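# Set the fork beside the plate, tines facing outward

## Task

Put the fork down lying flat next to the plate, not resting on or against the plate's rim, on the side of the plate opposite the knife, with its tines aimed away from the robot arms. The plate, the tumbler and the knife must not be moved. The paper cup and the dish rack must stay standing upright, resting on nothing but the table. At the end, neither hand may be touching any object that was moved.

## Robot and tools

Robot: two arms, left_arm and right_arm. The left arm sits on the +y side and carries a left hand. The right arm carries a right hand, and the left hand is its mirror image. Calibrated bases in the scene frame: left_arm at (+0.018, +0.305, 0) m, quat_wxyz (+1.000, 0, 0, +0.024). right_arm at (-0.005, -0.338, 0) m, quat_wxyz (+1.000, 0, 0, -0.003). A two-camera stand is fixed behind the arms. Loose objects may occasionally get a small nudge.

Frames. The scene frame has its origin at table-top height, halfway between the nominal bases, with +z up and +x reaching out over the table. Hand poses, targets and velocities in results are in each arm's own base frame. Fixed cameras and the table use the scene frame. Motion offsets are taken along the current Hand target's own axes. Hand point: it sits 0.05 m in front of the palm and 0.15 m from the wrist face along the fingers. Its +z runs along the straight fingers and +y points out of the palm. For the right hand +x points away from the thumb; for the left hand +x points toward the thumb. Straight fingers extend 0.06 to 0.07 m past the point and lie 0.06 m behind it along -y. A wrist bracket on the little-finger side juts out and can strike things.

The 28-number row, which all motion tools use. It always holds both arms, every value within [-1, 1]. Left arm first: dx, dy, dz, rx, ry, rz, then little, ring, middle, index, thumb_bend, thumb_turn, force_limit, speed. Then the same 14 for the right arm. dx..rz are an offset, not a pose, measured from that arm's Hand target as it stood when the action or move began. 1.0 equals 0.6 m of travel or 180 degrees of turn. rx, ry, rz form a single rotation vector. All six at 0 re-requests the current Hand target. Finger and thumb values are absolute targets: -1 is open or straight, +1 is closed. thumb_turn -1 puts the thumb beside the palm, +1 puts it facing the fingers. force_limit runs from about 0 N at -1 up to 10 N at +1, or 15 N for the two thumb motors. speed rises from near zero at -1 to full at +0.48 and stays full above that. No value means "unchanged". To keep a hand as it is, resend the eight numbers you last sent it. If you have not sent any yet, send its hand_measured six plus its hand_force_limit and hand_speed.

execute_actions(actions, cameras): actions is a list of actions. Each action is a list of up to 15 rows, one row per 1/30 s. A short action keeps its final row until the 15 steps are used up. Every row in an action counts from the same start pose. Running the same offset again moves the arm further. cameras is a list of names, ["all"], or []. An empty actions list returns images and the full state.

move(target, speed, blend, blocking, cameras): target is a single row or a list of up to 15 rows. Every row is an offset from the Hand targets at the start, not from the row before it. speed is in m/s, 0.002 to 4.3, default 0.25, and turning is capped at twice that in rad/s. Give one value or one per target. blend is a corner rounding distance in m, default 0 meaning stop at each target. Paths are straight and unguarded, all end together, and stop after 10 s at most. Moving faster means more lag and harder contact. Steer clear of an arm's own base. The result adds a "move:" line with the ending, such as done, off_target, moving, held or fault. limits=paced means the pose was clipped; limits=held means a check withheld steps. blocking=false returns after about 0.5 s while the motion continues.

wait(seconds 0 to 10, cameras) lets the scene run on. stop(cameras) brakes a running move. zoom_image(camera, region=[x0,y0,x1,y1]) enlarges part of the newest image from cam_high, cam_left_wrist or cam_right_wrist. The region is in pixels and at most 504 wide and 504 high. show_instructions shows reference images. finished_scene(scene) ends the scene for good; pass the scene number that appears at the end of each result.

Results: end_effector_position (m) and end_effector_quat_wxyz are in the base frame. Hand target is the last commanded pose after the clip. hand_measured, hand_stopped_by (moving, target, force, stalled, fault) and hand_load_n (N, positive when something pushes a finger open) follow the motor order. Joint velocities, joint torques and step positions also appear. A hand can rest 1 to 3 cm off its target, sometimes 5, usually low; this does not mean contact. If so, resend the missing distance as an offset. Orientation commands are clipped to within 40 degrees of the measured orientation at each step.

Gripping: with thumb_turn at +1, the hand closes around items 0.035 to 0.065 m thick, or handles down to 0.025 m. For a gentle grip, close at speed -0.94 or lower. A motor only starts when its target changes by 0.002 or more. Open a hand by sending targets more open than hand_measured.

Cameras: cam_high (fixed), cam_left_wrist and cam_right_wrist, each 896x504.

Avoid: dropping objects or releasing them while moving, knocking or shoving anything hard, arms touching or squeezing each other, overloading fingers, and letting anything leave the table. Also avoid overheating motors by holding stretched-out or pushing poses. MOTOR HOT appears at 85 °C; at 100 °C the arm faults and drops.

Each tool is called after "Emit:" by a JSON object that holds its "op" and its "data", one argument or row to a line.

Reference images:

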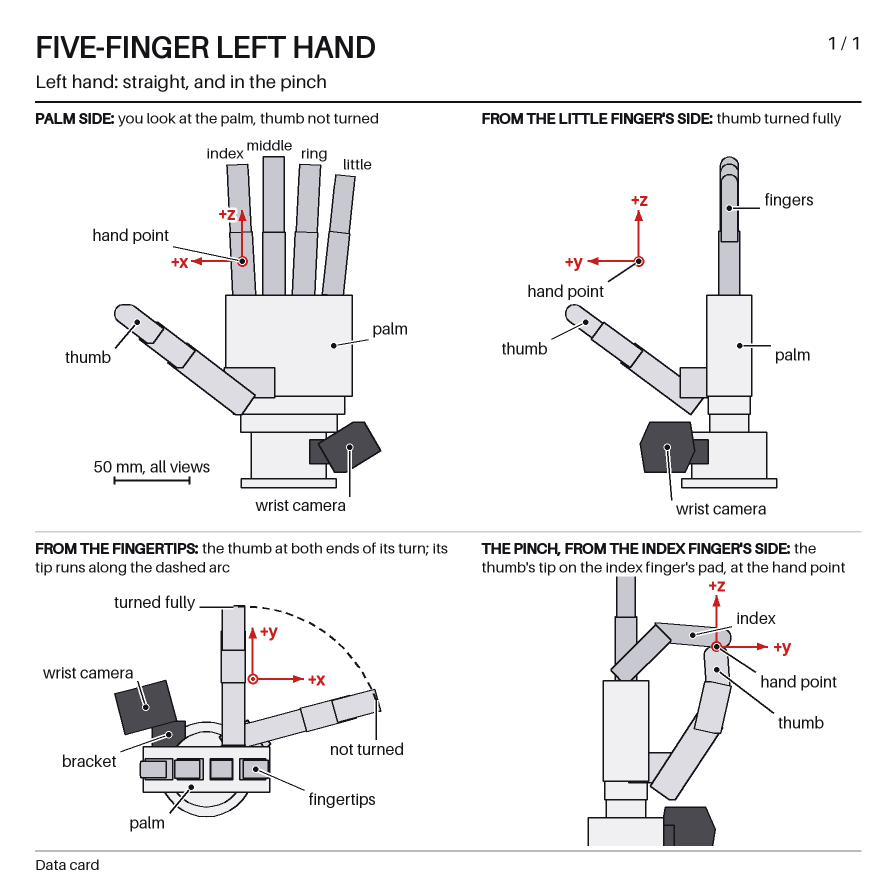

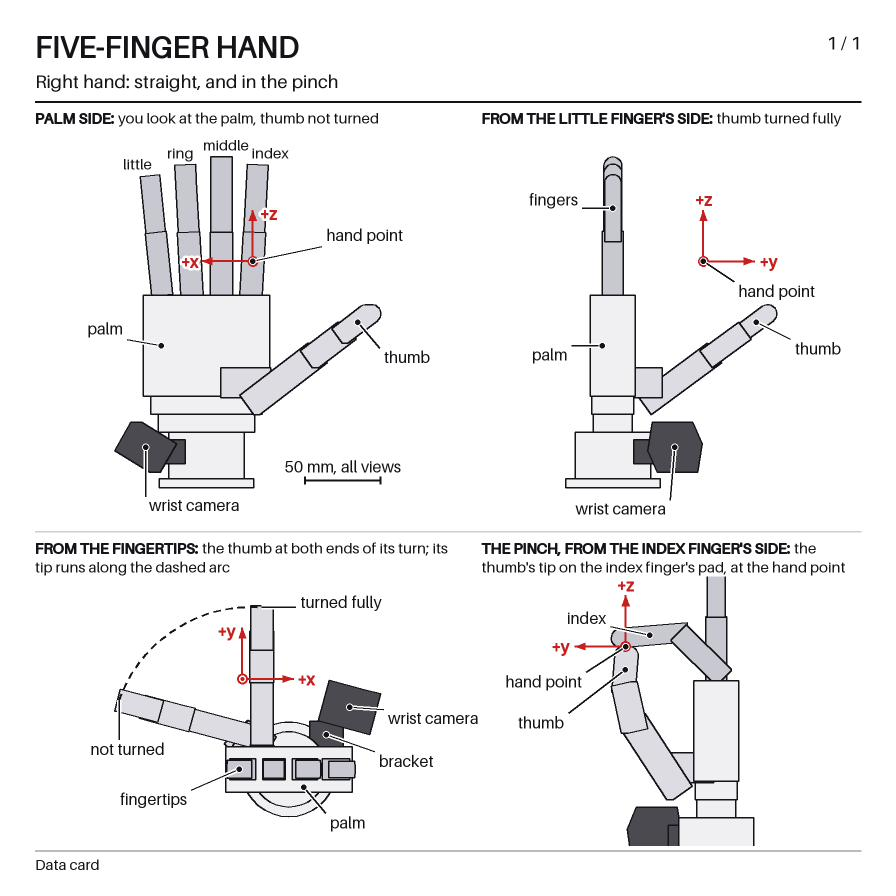

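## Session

Emit:
{"op": "execute_actions", "data": {
  "actions": []
}}

Emit:
{"op": "zoom_image", "data": {
  "camera": "cam_high",
  "region": [300, 240, 520, 360]
}}

Emit:
{"op": "zoom_image", "data": {
  "camera": "cam_high",
  "region": [310, 270, 370, 340]
}}

Scene clock: 0.00 s.
left_arm: end_effector_position=(+0.0006, -0.4300, +0.2477) hand_measured=(-1.000, -1.000, -1.000, -1.000, -1.000, -1.000) hand_load_n=(+0.0, +0.0, +0.0, +0.0, +0.0, -0.5) hand_stopped_by=(target, target, target, target, target, target) hand_force_limit=0.00 hand_speed=-0.80 end_effector_quat_wxyz=(+0.022, -0.276, +0.940, -0.198) | right_arm: end_effector_position=(+0.5747, +0.0433, +0.2316) hand_measured=(-1.000, -1.000, -1.000, -1.000, -1.000, -1.000) hand_load_n=(+0.0, +0.0, +0.0, +0.0, +0.0, +0.0) hand_stopped_by=(target, target, target, target, target, target) hand_force_limit=0.00 hand_speed=-0.80 end_effector_quat_wxyz=(+0.551, -0.118, +0.793, -0.231)
Joint positions: left_arm=[-1.498 1.288 1.296 -1.196 -0.124 -0.474] | right_arm=[0.064 1.293 0.744 0.244 0.3 1.118]
Joint velocities: within noise
Joint torques (N m): no reading
Heat: left arm: hottest elbow 37 °C; right arm: hottest elbow 35 °C.
Hand target: left_arm +0.0011, -0.4366, +0.2582; +0.019, -0.276, +0.938, -0.210 | right_arm +0.5827, +0.0438, +0.2540; +0.567, -0.112, +0.782, -0.233
camera_calibration:
cam_left_wrist: T_world_to_cam=[[0.313097, -0.865083, 0.391921, -0.473236], [-0.877929, -0.106241, 0.466854, -0.162313], [-0.36223, -0.490249, -0.792745, 0.101836], [0, 0, 0, 1]] pos_world=[0.0425573, -0.376708, 0.341978]
cam_right_wrist: T_world_to_cam=[[-0.0188851, 0.731724, -0.68134, 0.139941], [-0.170357, 0.669141, 0.723345, -0.0995065], [0.985201, 0.129731, 0.112017, -0.481275], [0, 0, 0, 1]] pos_world=[0.459844, 0.0266222, 0.221236]

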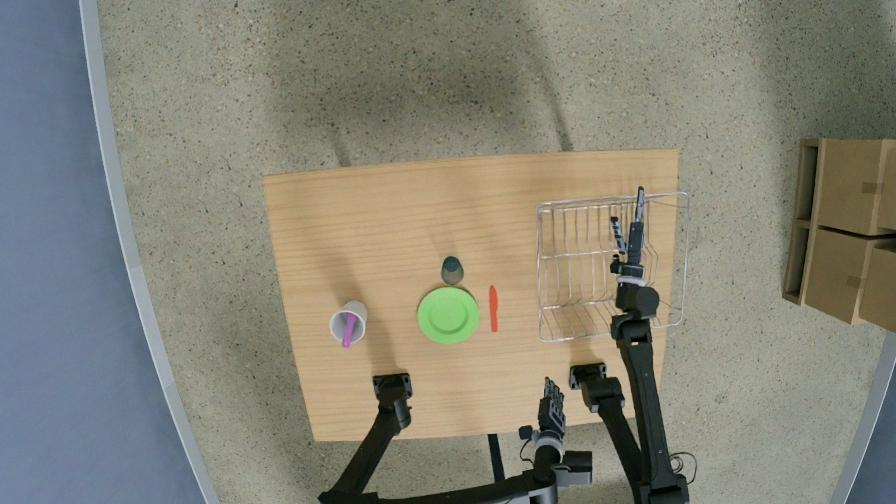

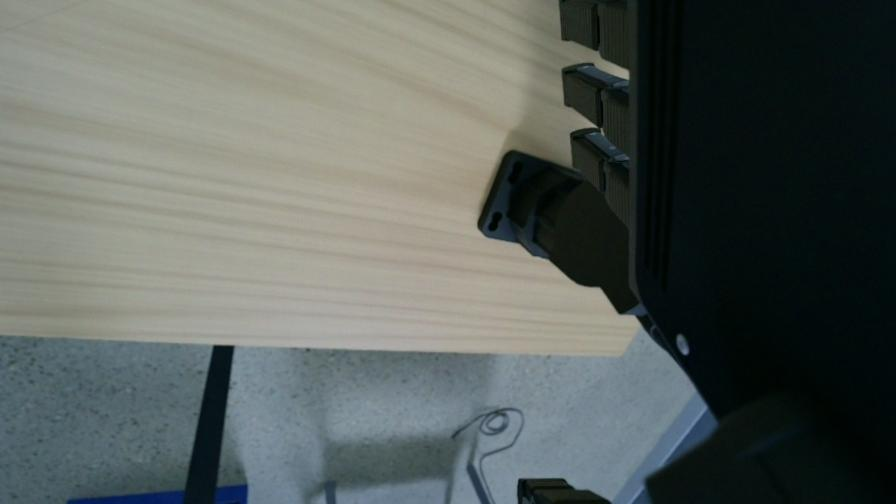

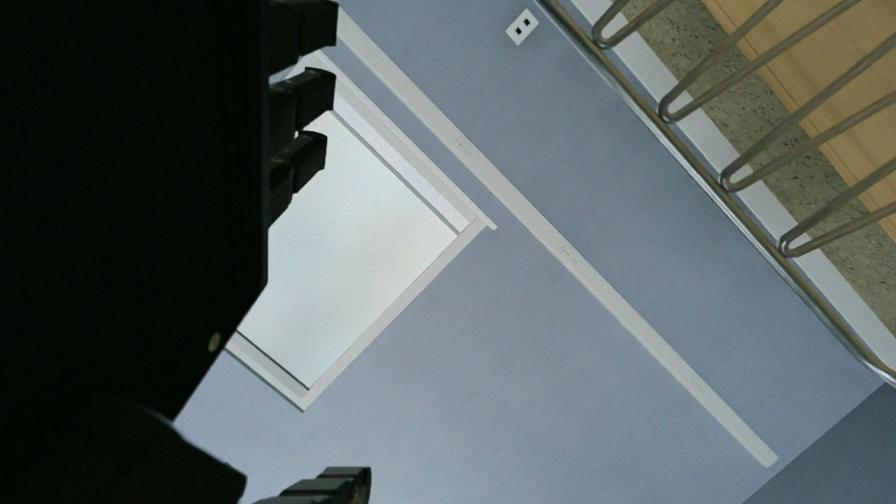

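Scaled by 2.291 from the camera's 896x504 image, which has a finer 1280x720 frame.

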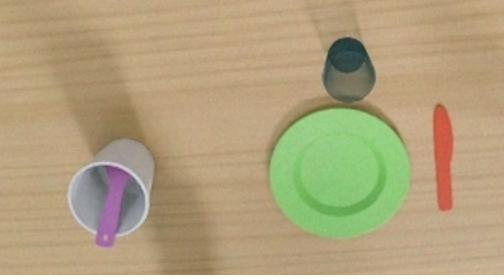

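Scaled by 7.200 from the camera's 896x504 image, which has a finer 1280x720 frame.

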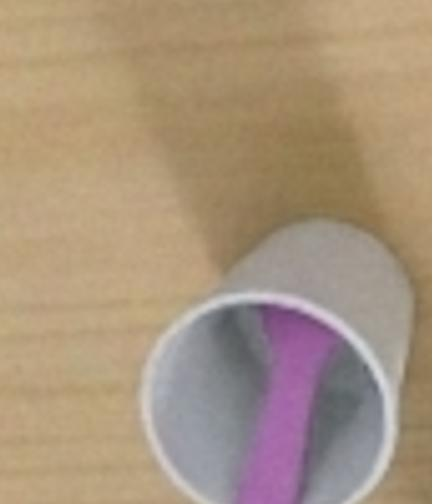

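Emit:
{"op": "move", "data": {
  "target": [
    [-0.4853,-0.1448,-0.1287,0.08,-0.08,-0.06,-1,-1,-0.1,-0.1,-0.6,1,0.1,0,0,0,0,0,0,0,-1,-1,-1,-1,-1,-1,0,-0.8],
    [-0.8068,0.146,-0.2862,0.19,-0.189,-0.139,-1,-1,-0.1,-0.1,-0.6,1,0.1,0,0,0,0,0,0,0,-1,-1,-1,-1,-1,-1,0,-0.8],
    [-0.7772,0.4793,-0.2663,0.2713,-0.2699,-0.1989,-1,-1,-0.1,-0.1,-0.6,1,0.1,0,0,0,0,0,0,0,-1,-1,-1,-1,-1,-1,0,-0.8]
  ],
  "speed": 0.35,
  "blend": [0.08,0.08,0],
  "cameras": ["cam_high","cam_left_wrist"]
}}

Scene clock: 37.40 s.
left_arm: end_effector_position=(+0.2259, +0.0854, +0.2529) hand_measured=(-1.000, -1.000, -0.100, -0.100, -0.600, +1.000) hand_load_n=(+0.0, +0.0, +0.0, +0.0, +0.0, +0.0) hand_stopped_by=(target, target, target, target, target, target) hand_force_limit=0.10 hand_speed=0.00 end_effector_quat_wxyz=(-0.433, +0.558, -0.560, +0.433) | right_arm: end_effector_position=(+0.5747, +0.0433, +0.2316) hand_measured=(-1.000, -1.000, -1.000, -1.000, -1.000, -1.000) hand_load_n=(+0.0, +0.0, -0.5, +0.0, +0.0, +0.0) hand_stopped_by=(target, target, target, target, target, target) hand_force_limit=0.00 hand_speed=-0.80 end_effector_quat_wxyz=(+0.551, -0.118, +0.793, -0.231)
Joint positions: left_arm=[1.146 0.356 0.55 -0.757 1.081 0.511] | right_arm=[0.064 1.293 0.744 0.244 0.3 1.118]
Joint torques (N m): left_arm=[0.62 3.43 8.79 0.95 0.49 0.04] | right_arm=[-1.55 -9.88 9.48 2.3 -0.01 0.21]
Heat: left arm: hottest elbow 43 °C; right arm: hottest elbow 43 °C.
Hand target: left_arm +0.2248, +0.0884, +0.2501; -0.431, +0.561, -0.560, +0.431 | right_arm +0.5827, +0.0438, +0.2540; +0.567, -0.112, +0.782, -0.233
Off the commanded pose: left_arm 0.004 m, 0 deg | right_arm 0.024 m, 2 deg.
move: off_target (right_arm)
camera_calibration:
cam_left_wrist: T_world_to_cam=[[0.243223, -0.220618, 0.944548, -0.278985], [-0.555686, -0.829843, -0.0507356, 0.207772], [0.795019, -0.512532, -0.324431, 0.0622463], [0, 0, 0, 1]] pos_world=[0.133825, 0.142773, 0.294251]
Images, in order (width x height): cam_high 896x504, cam_left_wrist 896x504.

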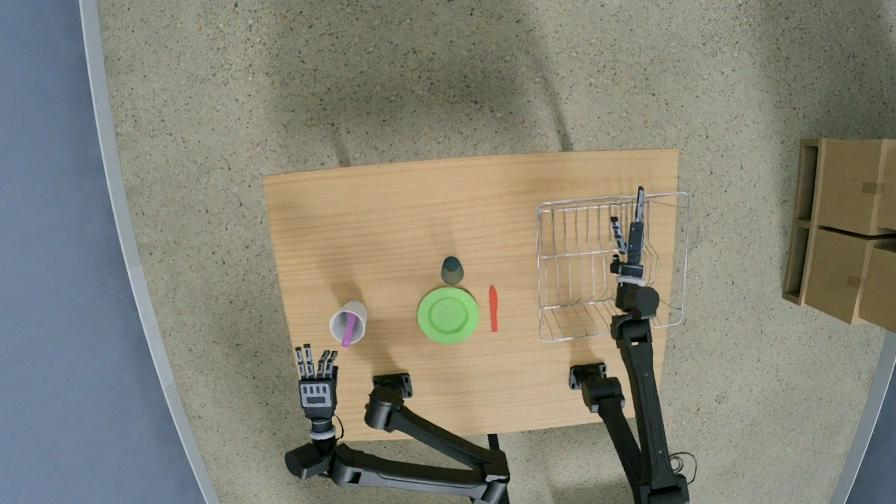

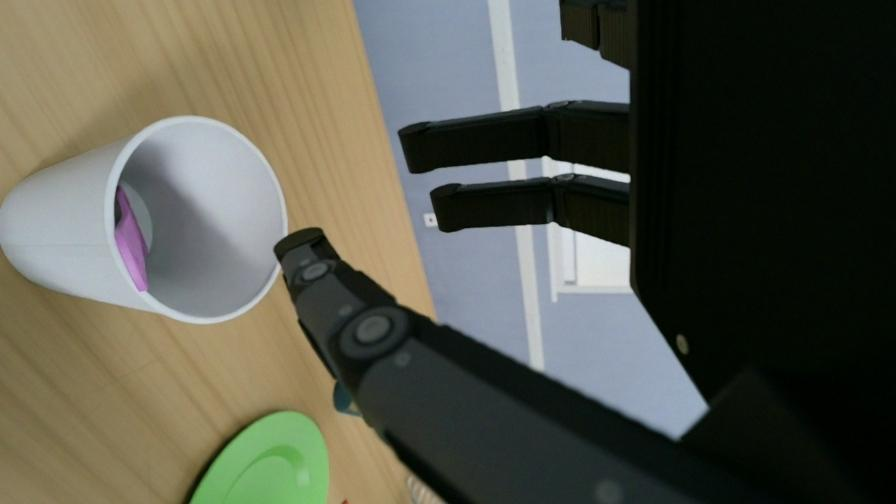

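Emit:
{"op": "move", "data": {
  "target": [0.0117,0.1333,0.0306,0,0,0,-1,-1,-0.1,-0.1,-0.6,1,0.1,0,0,0,0,0,0,0,-1,-1,-1,-1,-1,-1,0,-0.8],
  "speed": 0.2,
  "cameras": ["cam_high","cam_left_wrist"]
}}

Emit:
{"op": "zoom_image", "data": {
  "camera": "cam_left_wrist",
  "region": [200, 40, 480, 355]
}}

Emit:
{"op": "zoom_image", "data": {
  "camera": "cam_high",
  "region": [290, 280, 390, 390]
}}

Scene clock: 56.87 s.
left_arm: end_effector_position=(+0.2222, +0.0785, +0.1686) hand_measured=(-1.000, -1.000, -0.100, -0.100, -0.600, +1.000) hand_load_n=(+0.0, +0.0, +0.0, +0.0, +0.0, +0.0) hand_stopped_by=(target, target, target, target, target, target) hand_force_limit=0.10 hand_speed=0.00 end_effector_quat_wxyz=(-0.421, +0.566, -0.559, +0.435) | right_arm: end_effector_position=(+0.5747, +0.0433, +0.2316) hand_measured=(-1.000, -1.000, -1.000, -1.000, -1.000, -1.000) hand_load_n=(+0.0, +0.0, +0.0, +0.0, +0.0, +0.0) hand_stopped_by=(target, target, target, target, target, target) hand_force_limit=0.00 hand_speed=-0.80 end_effector_quat_wxyz=(+0.551, -0.118, +0.793, -0.231)
Joint positions: left_arm=[1.147 0.304 0.333 -0.632 1.081 0.523] | right_arm=[0.064 1.293 0.744 0.244 0.3 1.118]
Joint torques (N m): left_arm=[0.56 2.08 8.25 1.91 0.43 -0.04] | right_arm=[-2.32 -11.05 9.51 2.17 -0.02 0.2]
Heat: left arm: hottest elbow 44 °C; right arm: hottest elbow 46 °C.
Hand target: left_arm +0.2220, +0.0813, +0.1682; -0.431, +0.561, -0.560, +0.431 | right_arm +0.5827, +0.0438, +0.2540; +0.567, -0.112, +0.782, -0.233
Off the commanded pose: left_arm 0.003 m, 1 deg | right_arm 0.024 m, 2 deg.
move: off_target (right_arm)
camera_calibration:
cam_left_wrist: T_world_to_cam=[[0.257687, -0.19874, 0.945569, -0.205133], [-0.55818, -0.829423, -0.0222126, 0.191392], [0.78869, -0.522074, -0.324664, 0.0364466], [0, 0, 0, 1]] pos_world=[0.130946, 0.137005, 0.210051]
Images, in order (width x height): cam_high 896x504, cam_left_wrist 896x504.

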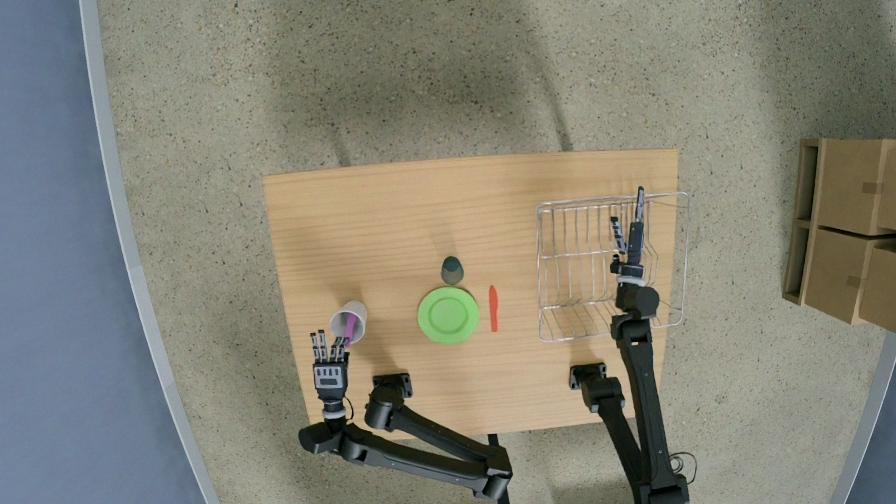

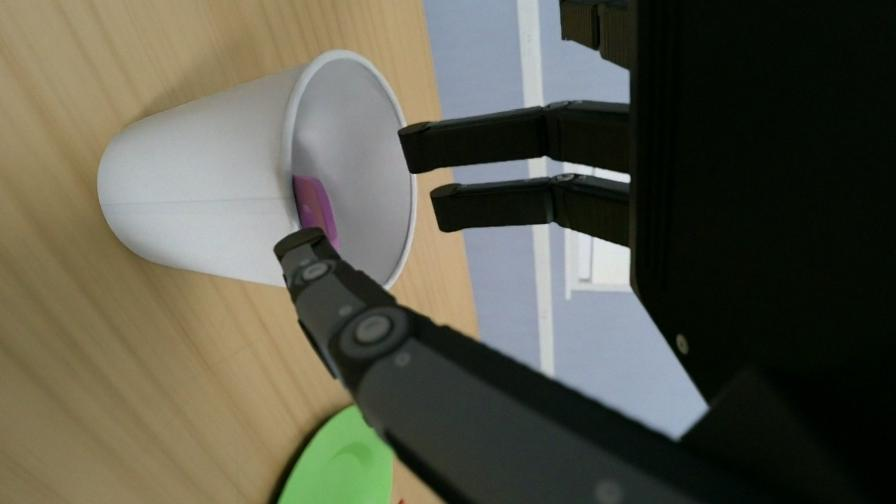

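Scaled by 1.600 from the camera's 896x504 image, which has a finer 1280x720 frame.

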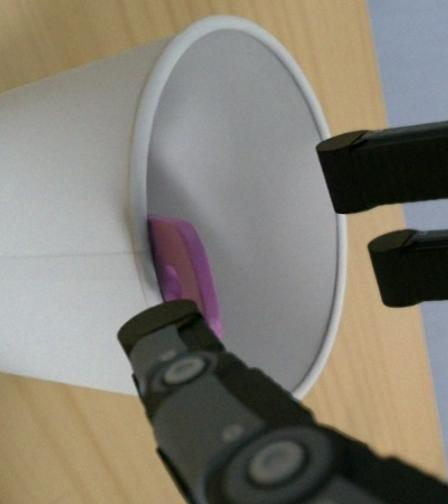

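Scaled by 4.582 from the camera's 896x504 image, which has a finer 1280x720 frame.

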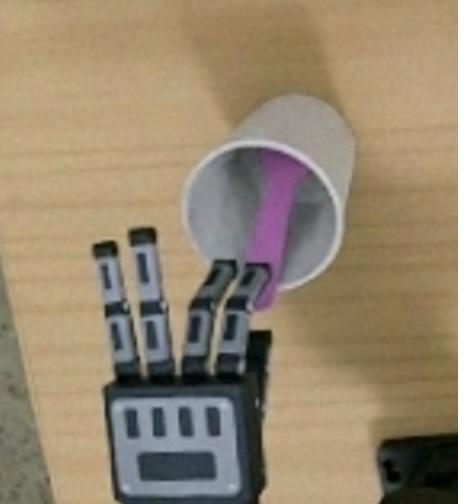

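Emit:
{"op": "move", "data": {
  "target": [
    [0.0022,0.0277,-0.0055,0,0,0,-1,-1,-0.1,-0.1,-0.6,1,0.1,0,0,0,0,0,0,0,-1,-1,-1,-1,-1,-1,0,-0.8],
    [0.0022,0.0277,-0.0055,0,0,0,-1,-1,-0.1,-0.1,-0.25,1,0.1,-0.3,0,0,0,0,0,0,-1,-1,-1,-1,-1,-1,0,-0.8],
    [0.0022,0.0173,0.0461,0,0,0,-1,-1,-0.1,-0.1,-0.25,1,0.1,-0.3,0,0,0,0,0,0,-1,-1,-1,-1,-1,-1,0,-0.8],
    [0.0022,0.0268,0.0866,0,0,0,-1,-1,-0.1,-0.1,-0.25,1,0.1,-0.3,0,0,0,0,0,0,-1,-1,-1,-1,-1,-1,0,-0.8]
  ],
  "speed": [0.1,0.1,0.06,0.06],
  "cameras": ["cam_left_wrist"]
}}

Emit:
{"op": "zoom_image", "data": {
  "camera": "cam_left_wrist",
  "region": [220, 40, 500, 355]
}}

Scene clock: 90.87 s.
left_arm: end_effector_position=(+0.2658, +0.0824, +0.1415) hand_measured=(-1.000, -1.000, -0.100, -0.100, -0.250, +1.000) hand_load_n=(+0.0, +0.0, +0.0, +0.0, +0.0, +0.0) hand_stopped_by=(target, target, target, target, target, target) hand_force_limit=0.10 hand_speed=-0.30 end_effector_quat_wxyz=(-0.436, +0.559, -0.562, +0.426) | right_arm: end_effector_position=(+0.5747, +0.0433, +0.2316) hand_measured=(-1.000, -1.000, -1.000, -1.000, -1.000, -1.000) hand_load_n=(+0.0, +0.0, +0.0, +0.0, -0.5, -0.5) hand_stopped_by=(target, target, target, target, target, target) hand_force_limit=0.00 hand_speed=-0.80 end_effector_quat_wxyz=(+0.551, -0.118, +0.793, -0.231)
Joint positions: left_arm=[0.873 0.401 0.237 -0.225 0.826 0.308] | right_arm=[0.064 1.293 0.744 0.244 0.3 1.118]
Joint torques (N m): left_arm=[-1.44 2.55 8.51 2.14 0.06 -0.23] | right_arm=[-0.97 -9.82 9.52 2.15 -0.02 0.17]
Heat: left arm: hottest elbow 45 °C; right arm: hottest elbow 48 °C.
Hand target: left_arm +0.2680, +0.0801, +0.1392; -0.431, +0.561, -0.560, +0.431 | right_arm +0.5827, +0.0438, +0.2540; +0.567, -0.112, +0.782, -0.233
Off the commanded pose: left_arm 0.004 m, 1 deg | right_arm 0.024 m, 2 deg.
move: off_target (right_arm)
camera_calibration:
cam_left_wrist: T_world_to_cam=[[0.25116, -0.230851, 0.940014, -0.184756], [-0.550339, -0.832958, -0.0575161, 0.221547], [0.79627, -0.502881, -0.336252, -0.00664934], [0, 0, 0, 1]] pos_world=[0.173624, 0.138544, 0.18418]
Images, in order (width x height): cam_left_wrist 896x504.

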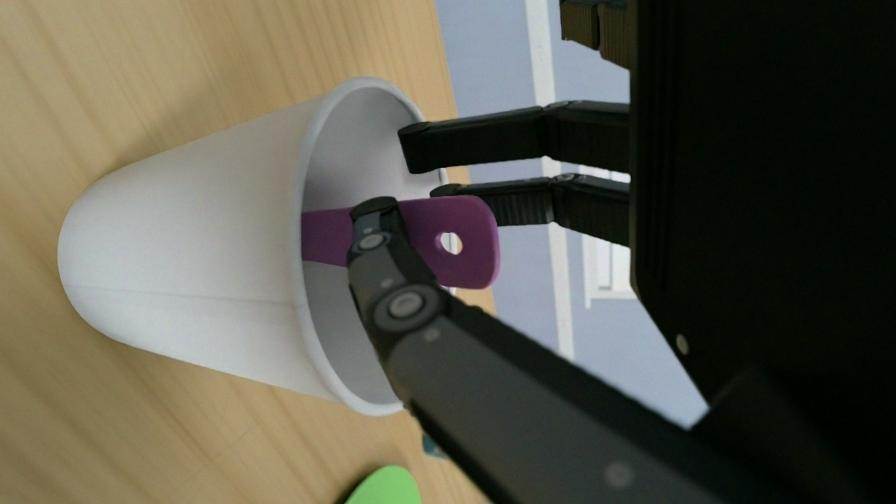

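Scaled by 1.600 from the camera's 896x504 image, which has a finer 1280x720 frame.

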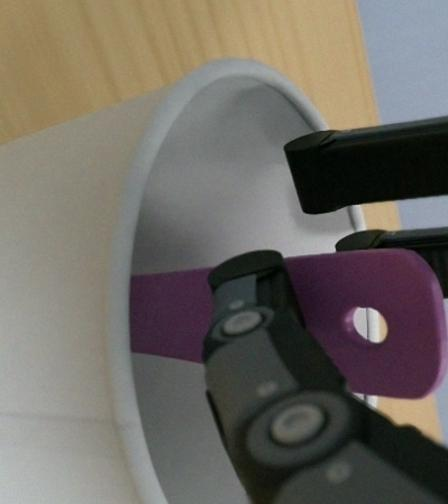

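Emit:
{"op": "move", "data": {
  "target": [
    [0.016,0,0,0,0,0,-1,-1,-0.1,-0.1,-0.25,1,0.1,-0.3,0,0,0,0,0,0,-1,-1,-1,-1,-1,-1,0,-0.8]
  ],
  "speed": [0.1],
  "cameras": ["cam_left_wrist"]
}}

Emit:
{"op": "zoom_image", "data": {
  "camera": "cam_left_wrist",
  "region": [220, 40, 500, 355]
}}

Scene clock: 99.73 s.
left_arm: end_effector_position=(+0.2680, +0.0749, +0.1401) hand_measured=(-1.000, -1.000, -0.100, -0.100, -0.250, +1.000) hand_load_n=(+0.0, -0.5, +0.0, +0.0, +0.0, +0.0) hand_stopped_by=(target, target, target, target, target, target) hand_force_limit=0.10 hand_speed=-0.30 end_effector_quat_wxyz=(-0.435, +0.559, -0.562, +0.426) | right_arm: end_effector_position=(+0.5747, +0.0433, +0.2316) hand_measured=(-1.000, -1.000, -1.000, -1.000, -1.000, -1.000) hand_load_n=(+0.0, +0.0, +0.0, +0.0, +0.0, -0.5) hand_stopped_by=(target, target, target, target, target, target) hand_force_limit=0.00 hand_speed=-0.80 end_effector_quat_wxyz=(+0.551, -0.118, +0.793, -0.231)
Joint positions: left_arm=[0.827 0.376 0.227 -0.225 0.784 0.283] | right_arm=[0.064 1.293 0.744 0.244 0.3 1.118]
Joint torques (N m): left_arm=[-1.14 1.14 8.57 1.47 0.06 -0.18] | right_arm=[-0.85 -10.17 9.68 2.3 -0.05 0.16]
Heat: left arm: hottest elbow 45 °C; right arm: hottest elbow 48 °C.
Hand target: left_arm +0.2681, +0.0704, +0.1392; -0.431, +0.561, -0.560, +0.431 | right_arm +0.5827, +0.0438, +0.2540; +0.567, -0.112, +0.782, -0.233
Off the commanded pose: left_arm 0.004 m, 1 deg | right_arm 0.024 m, 2 deg.
move: off_target (right_arm)
camera_calibration:
cam_left_wrist: T_world_to_cam=[[0.25198, -0.229517, 0.940121, -0.186065], [-0.5508, -0.832778, -0.0556796, 0.216294], [0.795692, -0.503789, -0.336262, -0.0124504], [0, 0, 0, 1]] pos_world=[0.175926, 0.131147, 0.18278]
Images, in order (width x height): cam_left_wrist 896x504.

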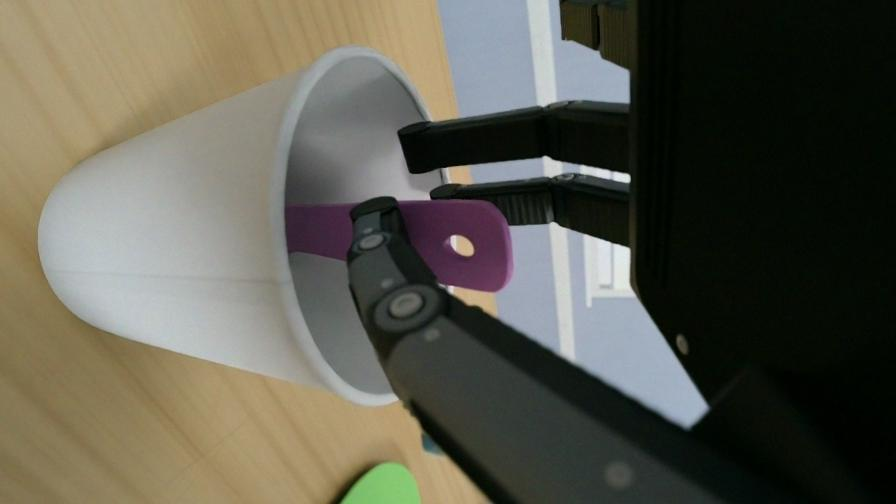

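Scaled by 1.600 from the camera's 896x504 image, which has a finer 1280x720 frame.

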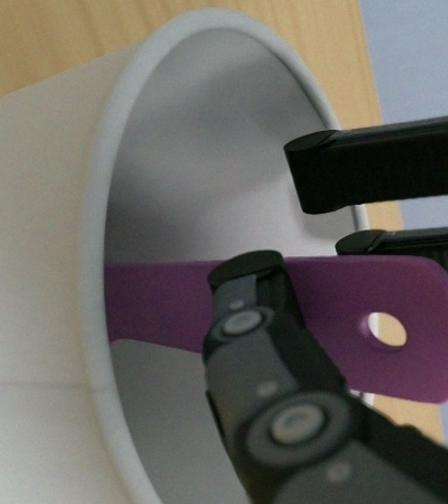

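Emit:
{"op": "wait", "data": {
  "seconds": 0,
  "cameras": ["cam_high"]
}}

Emit:
{"op": "zoom_image", "data": {
  "camera": "cam_high",
  "region": [290, 250, 410, 380]
}}

Scene clock: 111.57 s.
left_arm: end_effector_position=(+0.2680, +0.0749, +0.1401) hand_measured=(-1.000, -1.000, -0.100, -0.100, -0.250, +1.000) hand_load_n=(+0.0, -0.5, +0.0, +0.0, +0.0, +0.0) hand_stopped_by=(target, target, target, target, target, target) hand_force_limit=0.10 hand_speed=-0.30 end_effector_quat_wxyz=(-0.435, +0.560, -0.562, +0.426) | right_arm: end_effector_position=(+0.5747, +0.0433, +0.2316) hand_measured=(-1.000, -1.000, -1.000, -1.000, -1.000, -1.000) hand_load_n=(+0.0, +0.0, +0.0, +0.0, +0.0, -0.5) hand_stopped_by=(target, target, target, target, target, target) hand_force_limit=0.00 hand_speed=-0.80 end_effector_quat_wxyz=(+0.551, -0.118, +0.793, -0.231)
Joint positions: left_arm=[0.827 0.376 0.227 -0.225 0.784 0.283] | right_arm=[0.064 1.293 0.744 0.244 0.3 1.118]
Joint torques (N m): left_arm=[-1.2 1.14 8.65 1.39 0.05 -0.25] | right_arm=[-1.67 -9.05 9.58 2.18 -0.1 0.12]
Heat: left arm: hottest elbow 45 °C; right arm: hottest elbow 49 °C.
Hand target: left_arm +0.2680, +0.0704, +0.1392; -0.431, +0.561, -0.560, +0.431 | right_arm +0.5827, +0.0438, +0.2540; +0.567, -0.112, +0.782, -0.233
Off the commanded pose: left_arm 0.004 m, 1 deg | right_arm 0.024 m, 2 deg.
Images, in order (width x height): cam_high 896x504.

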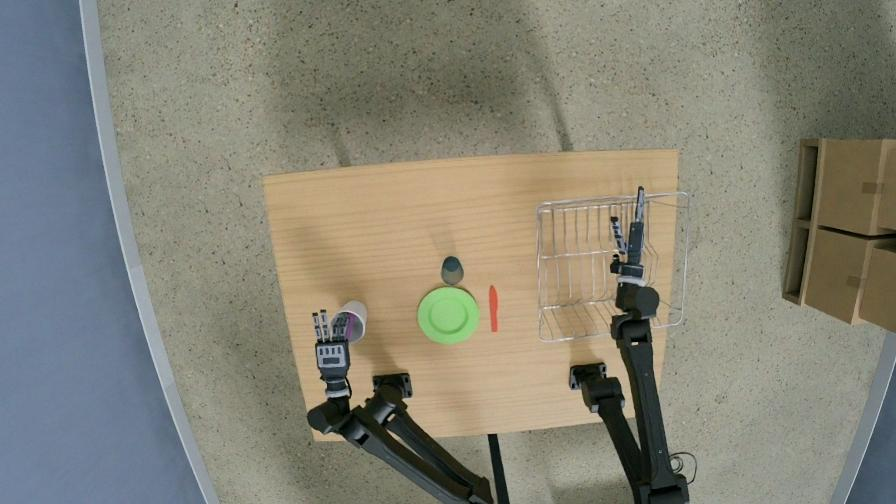

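Scaled by 3.877 from the camera's 896x504 image, which has a finer 1280x720 frame.

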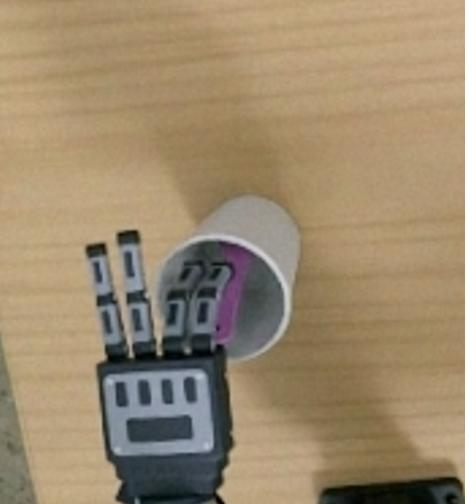

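Emit:
{"op": "move", "data": {
  "target": [0,0,0,0,0,0,-1,-1,0.2,0.7,-0.25,1,0.1,-0.85,0,0,0,0,0,0,-1,-1,-1,-1,-1,-1,0,-0.8],
  "speed": 0.06,
  "cameras": ["cam_left_wrist","cam_high"]
}}

Emit:
{"op": "zoom_image", "data": {
  "camera": "cam_left_wrist",
  "region": [220, 40, 500, 355]
}}

Emit:
{"op": "zoom_image", "data": {
  "camera": "cam_high",
  "region": [290, 250, 410, 380]
}}

Scene clock: 128.00 s.
left_arm: end_effector_position=(+0.2680, +0.0749, +0.1403) hand_measured=(-1.000, -1.000, +0.200, +0.286, -0.252, +1.000) hand_load_n=(+0.0, +0.0, +1.0, +7.5, +4.5, -1.0) hand_stopped_by=(target, target, target, force, target, target) hand_force_limit=0.10 hand_speed=-0.85 end_effector_quat_wxyz=(-0.435, +0.560, -0.562, +0.426) | right_arm: end_effector_position=(+0.5747, +0.0433, +0.2316) hand_measured=(-1.000, -1.000, -1.000, -1.000, -1.000, -1.000) hand_load_n=(+0.0, +0.0, +0.0, +0.0, +0.0, +0.0) hand_stopped_by=(target, target, target, target, target, target) hand_force_limit=0.00 hand_speed=-0.80 end_effector_quat_wxyz=(+0.551, -0.118, +0.793, -0.231)
Joint positions: left_arm=[0.827 0.375 0.227 -0.225 0.783 0.283] | right_arm=[0.064 1.293 0.744 0.244 0.3 1.118]
Joint torques (N m): left_arm=[-1.38 1.26 8.64 1.36 0.06 -0.21] | right_arm=[-1.73 -9.35 9.61 2.25 -0.09 0.17]
Heat: left arm: hottest elbow 46 °C; right arm: hottest elbow 49 °C.
Hand target: left_arm +0.2680, +0.0705, +0.1392; -0.431, +0.561, -0.560, +0.431 | right_arm +0.5827, +0.0438, +0.2540; +0.567, -0.112, +0.782, -0.233
Off the commanded pose: left_arm 0.005 m, 1 deg | right_arm 0.024 m, 2 deg.
move: off_target (right_arm)
camera_calibration:
cam_left_wrist: T_world_to_cam=[[0.251709, -0.229226, 0.940265, -0.186149], [-0.550272, -0.833119, -0.055797, 0.216216], [0.796142, -0.503357, -0.335841, -0.0125499], [0, 0, 0, 1]] pos_world=[0.175825, 0.131146, 0.182879]
Images, in order (width x height): cam_high 896x504, cam_left_wrist 896x504.

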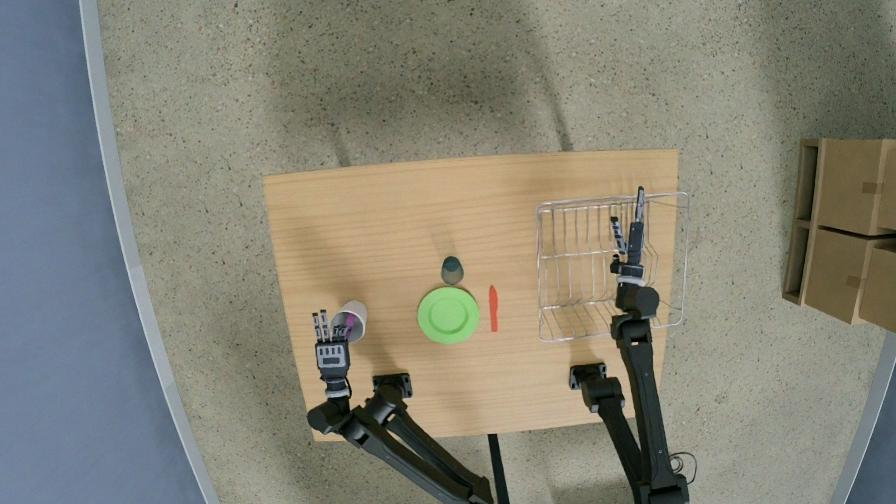

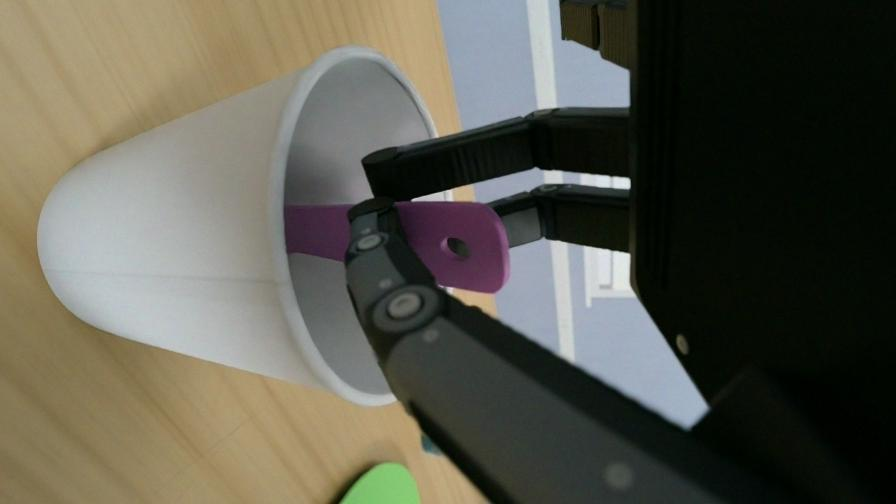

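Scaled by 1.600 from the camera's 896x504 image, which has a finer 1280x720 frame.

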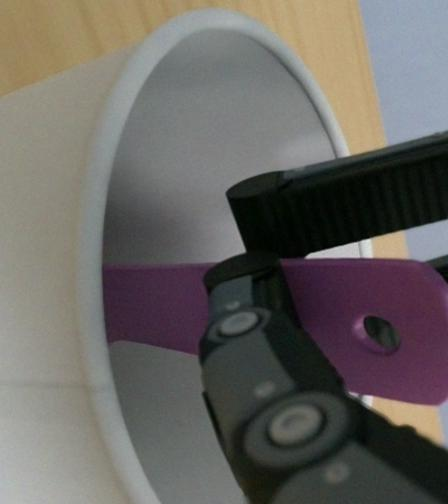

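Scaled by 3.877 from the camera's 896x504 image, which has a finer 1280x720 frame.

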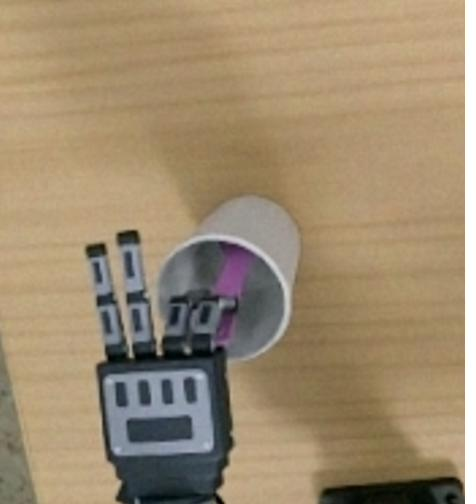

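Emit:
{"op": "move", "data": {
  "target": [
    [0,-0.3059,-0.082,0,0,0,-1,-1,0.2,0.7,-0.25,1,0.1,-0.85,0,0,0,0,0,0,-1,-1,-1,-1,-1,-1,0,-0.8],
    [0.2742,-0.3673,0.0775,0,0.0161,0.0043,-1,-1,0.2,0.7,-0.25,1,0.1,-0.85,0,0,0,0,0,0,-1,-1,-1,-1,-1,-1,0,-0.8],
    [0.2742,-0.0853,0.1522,0,0.0161,0.0043,-1,-1,0.2,0.7,-0.25,1,0.1,-0.85,0,0,0,0,0,0,-1,-1,-1,-1,-1,-1,0,-0.8]
  ],
  "speed": [0.12,0.2,0.15],
  "blend": [0.02,0.04,0],
  "cameras": ["cam_left_wrist","cam_high"]
}}

Scene clock: 164.53 s.
left_arm: end_effector_position=(+0.3687, -0.0889, +0.1660) hand_measured=(-1.000, -1.000, +0.200, +0.286, -0.252, +1.000) hand_load_n=(+0.0, +0.0, +1.0, +6.5, +4.5, -1.0) hand_stopped_by=(target, target, target, force, target, target) hand_force_limit=0.10 hand_speed=-0.85 end_effector_quat_wxyz=(-0.423, +0.545, -0.578, +0.435) | right_arm: end_effector_position=(+0.5747, +0.0433, +0.2316) hand_measured=(-1.000, -1.000, -1.000, -1.000, -1.000, -1.000) hand_load_n=(+0.0, +0.0, +0.0, +0.0, +0.0, +0.0) hand_stopped_by=(target, target, target, target, target, target) hand_force_limit=0.00 hand_speed=-0.80 end_effector_quat_wxyz=(+0.551, -0.118, +0.793, -0.231)
Joint positions: left_arm=[-0.252 0.696 0.349 0.075 -0.201 -0.04] | right_arm=[0.064 1.293 0.744 0.244 0.3 1.118]
Joint torques (N m): left_arm=[-0.91 -0.26 8.47 2.47 -0.2 -0.21] | right_arm=[-0.97 -9.76 9.63 2.13 -0.05 0.23]
Heat: left arm: hottest elbow 48 °C; right arm: hottest elbow 50 °C.
Hand target: left_arm +0.3697, -0.0939, +0.1652; -0.420, +0.546, -0.575, +0.442 | right_arm +0.5827, +0.0438, +0.2540; +0.567, -0.112, +0.782, -0.233
Off the commanded pose: left_arm 0.005 m, 1 deg | right_arm 0.024 m, 2 deg.
move: off_target (right_arm)
camera_calibration:
cam_left_wrist: T_world_to_cam=[[0.244069, -0.244965, 0.938308, -0.27145], [-0.593341, -0.803048, -0.0553149, 0.155057], [0.767057, -0.543236, -0.341347, -0.158455], [0, 0, 0, 1]] pos_world=[0.279798, -0.028056, 0.209193]
Images, in order (width x height): cam_high 896x504, cam_left_wrist 896x504.

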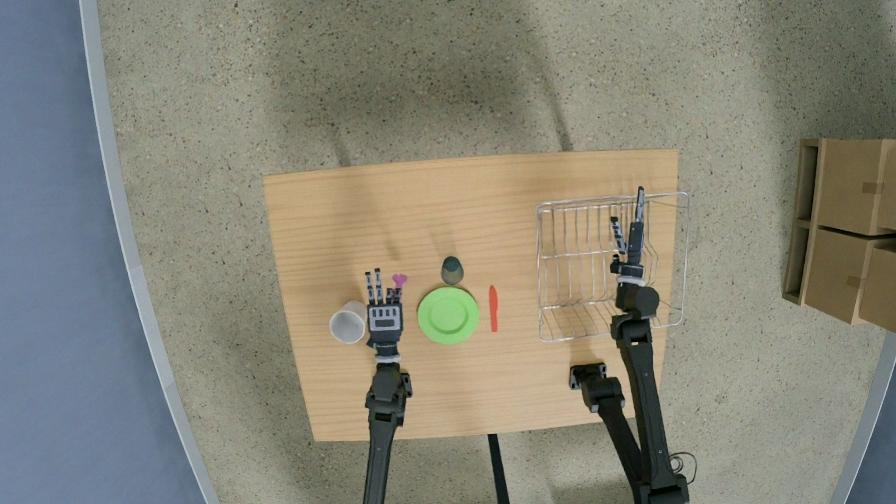

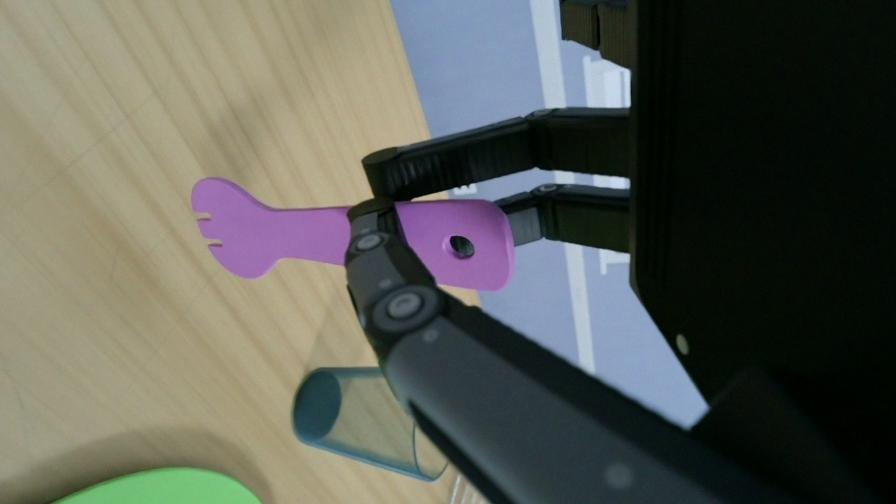

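Emit:
{"op": "move", "data": {
  "target": [
    [0.0004,0.0524,0.0054,0,0,0,-1,-1,0.2,0.7,-0.25,1,0.1,-0.85,0,0,0,0,0,0,-1,-1,-1,-1,-1,-1,0,-0.8],
    [0.001,0.0552,-0.0054,0,0,0,-1,-1,0.1,0.2,-0.25,1,0.1,-0.5,0,0,0,0,0,0,-1,-1,-1,-1,-1,-1,0,-0.8],
    [0.0024,0.0735,-0.028,0,0,0,-1,-1,0.05,0.1,-0.25,1,0.1,-0.5,0,0,0,0,0,0,-1,-1,-1,-1,-1,-1,0,-0.8],
    [0.0024,0.0735,-0.028,0,0,0,-1,-1,-0.15,-0.12,-0.12,1,0.1,-0.3,0,0,0,0,0,0,-1,-1,-1,-1,-1,-1,0,-0.8],
    [0.0054,0.1352,-0.0718,0,0,0,-1,-1,-0.15,-0.12,0,1,0.1,-0.3,0,0,0,0,0,0,-1,-1,-1,-1,-1,-1,0,-0.8]
  ],
  "speed": [0.08,0.05,0.05,0.05,0.06],
  "cameras": ["cam_left_wrist","cam_high"]
}}

Scene clock: 194.30 s.
left_arm: end_effector_position=(+0.3101, -0.0909, +0.0994) hand_measured=(-1.000, -1.000, -0.150, -0.120, +0.000, +1.000) hand_load_n=(+0.0, +0.0, +0.0, +0.0, +0.0, +0.0) hand_stopped_by=(target, target, target, target, target, target) hand_force_limit=0.10 hand_speed=-0.30 end_effector_quat_wxyz=(-0.425, +0.544, -0.576, +0.438) | right_arm: end_effector_position=(+0.5747, +0.0433, +0.2316) hand_measured=(-1.000, -1.000, -1.000, -1.000, -1.000, -1.000) hand_load_n=(+0.0, +0.0, +0.0, +0.0, +0.0, +0.0) hand_stopped_by=(target, target, target, target, target, target) hand_force_limit=0.00 hand_speed=-0.80 end_effector_quat_wxyz=(+0.551, -0.118, +0.793, -0.231)
Joint positions: left_arm=[-0.363 0.517 0.115 0.131 -0.309 -0.07] | right_arm=[0.064 1.293 0.744 0.244 0.3 1.118]
Joint torques (N m): left_arm=[-1.38 0.32 8.18 1.48 -0.19 -0.25] | right_arm=[-1.55 -10.4 9.63 2.5 -0.05 0.11]
Heat: left arm: hottest elbow 46 °C; right arm: hottest elbow 51 °C.
Hand target: left_arm +0.3071, -0.0940, +0.0979; -0.420, +0.546, -0.575, +0.442 | right_arm +0.5827, +0.0438, +0.2540; +0.567, -0.112, +0.782, -0.233
Off the commanded pose: left_arm 0.005 m, 1 deg | right_arm 0.024 m, 2 deg.
move: off_target (right_arm)
camera_calibration:
cam_left_wrist: T_world_to_cam=[[0.235332, -0.242907, 0.941071, -0.192652], [-0.593043, -0.803009, -0.0589694, 0.115245], [0.770012, -0.544218, -0.333027, -0.139096], [0, 0, 0, 1]] pos_world=[0.220788, -0.0299528, 0.141772]
Images, in order (width x height): cam_high 896x504, cam_left_wrist 896x504.

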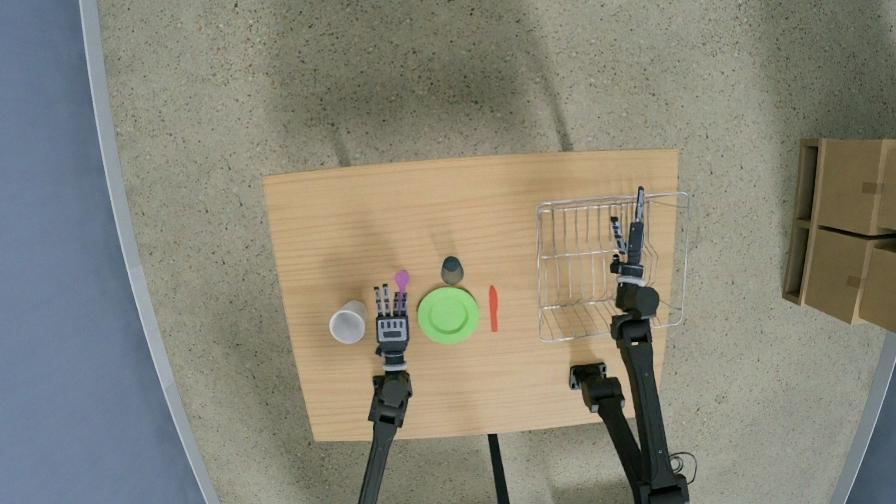

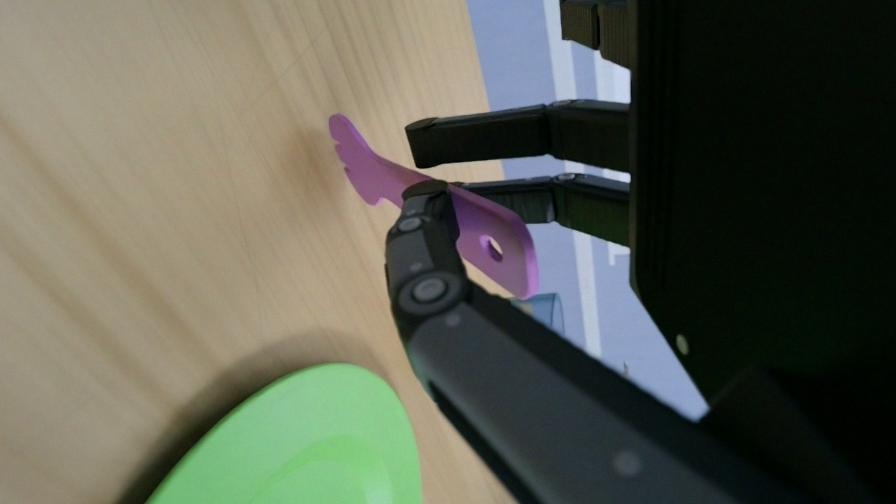

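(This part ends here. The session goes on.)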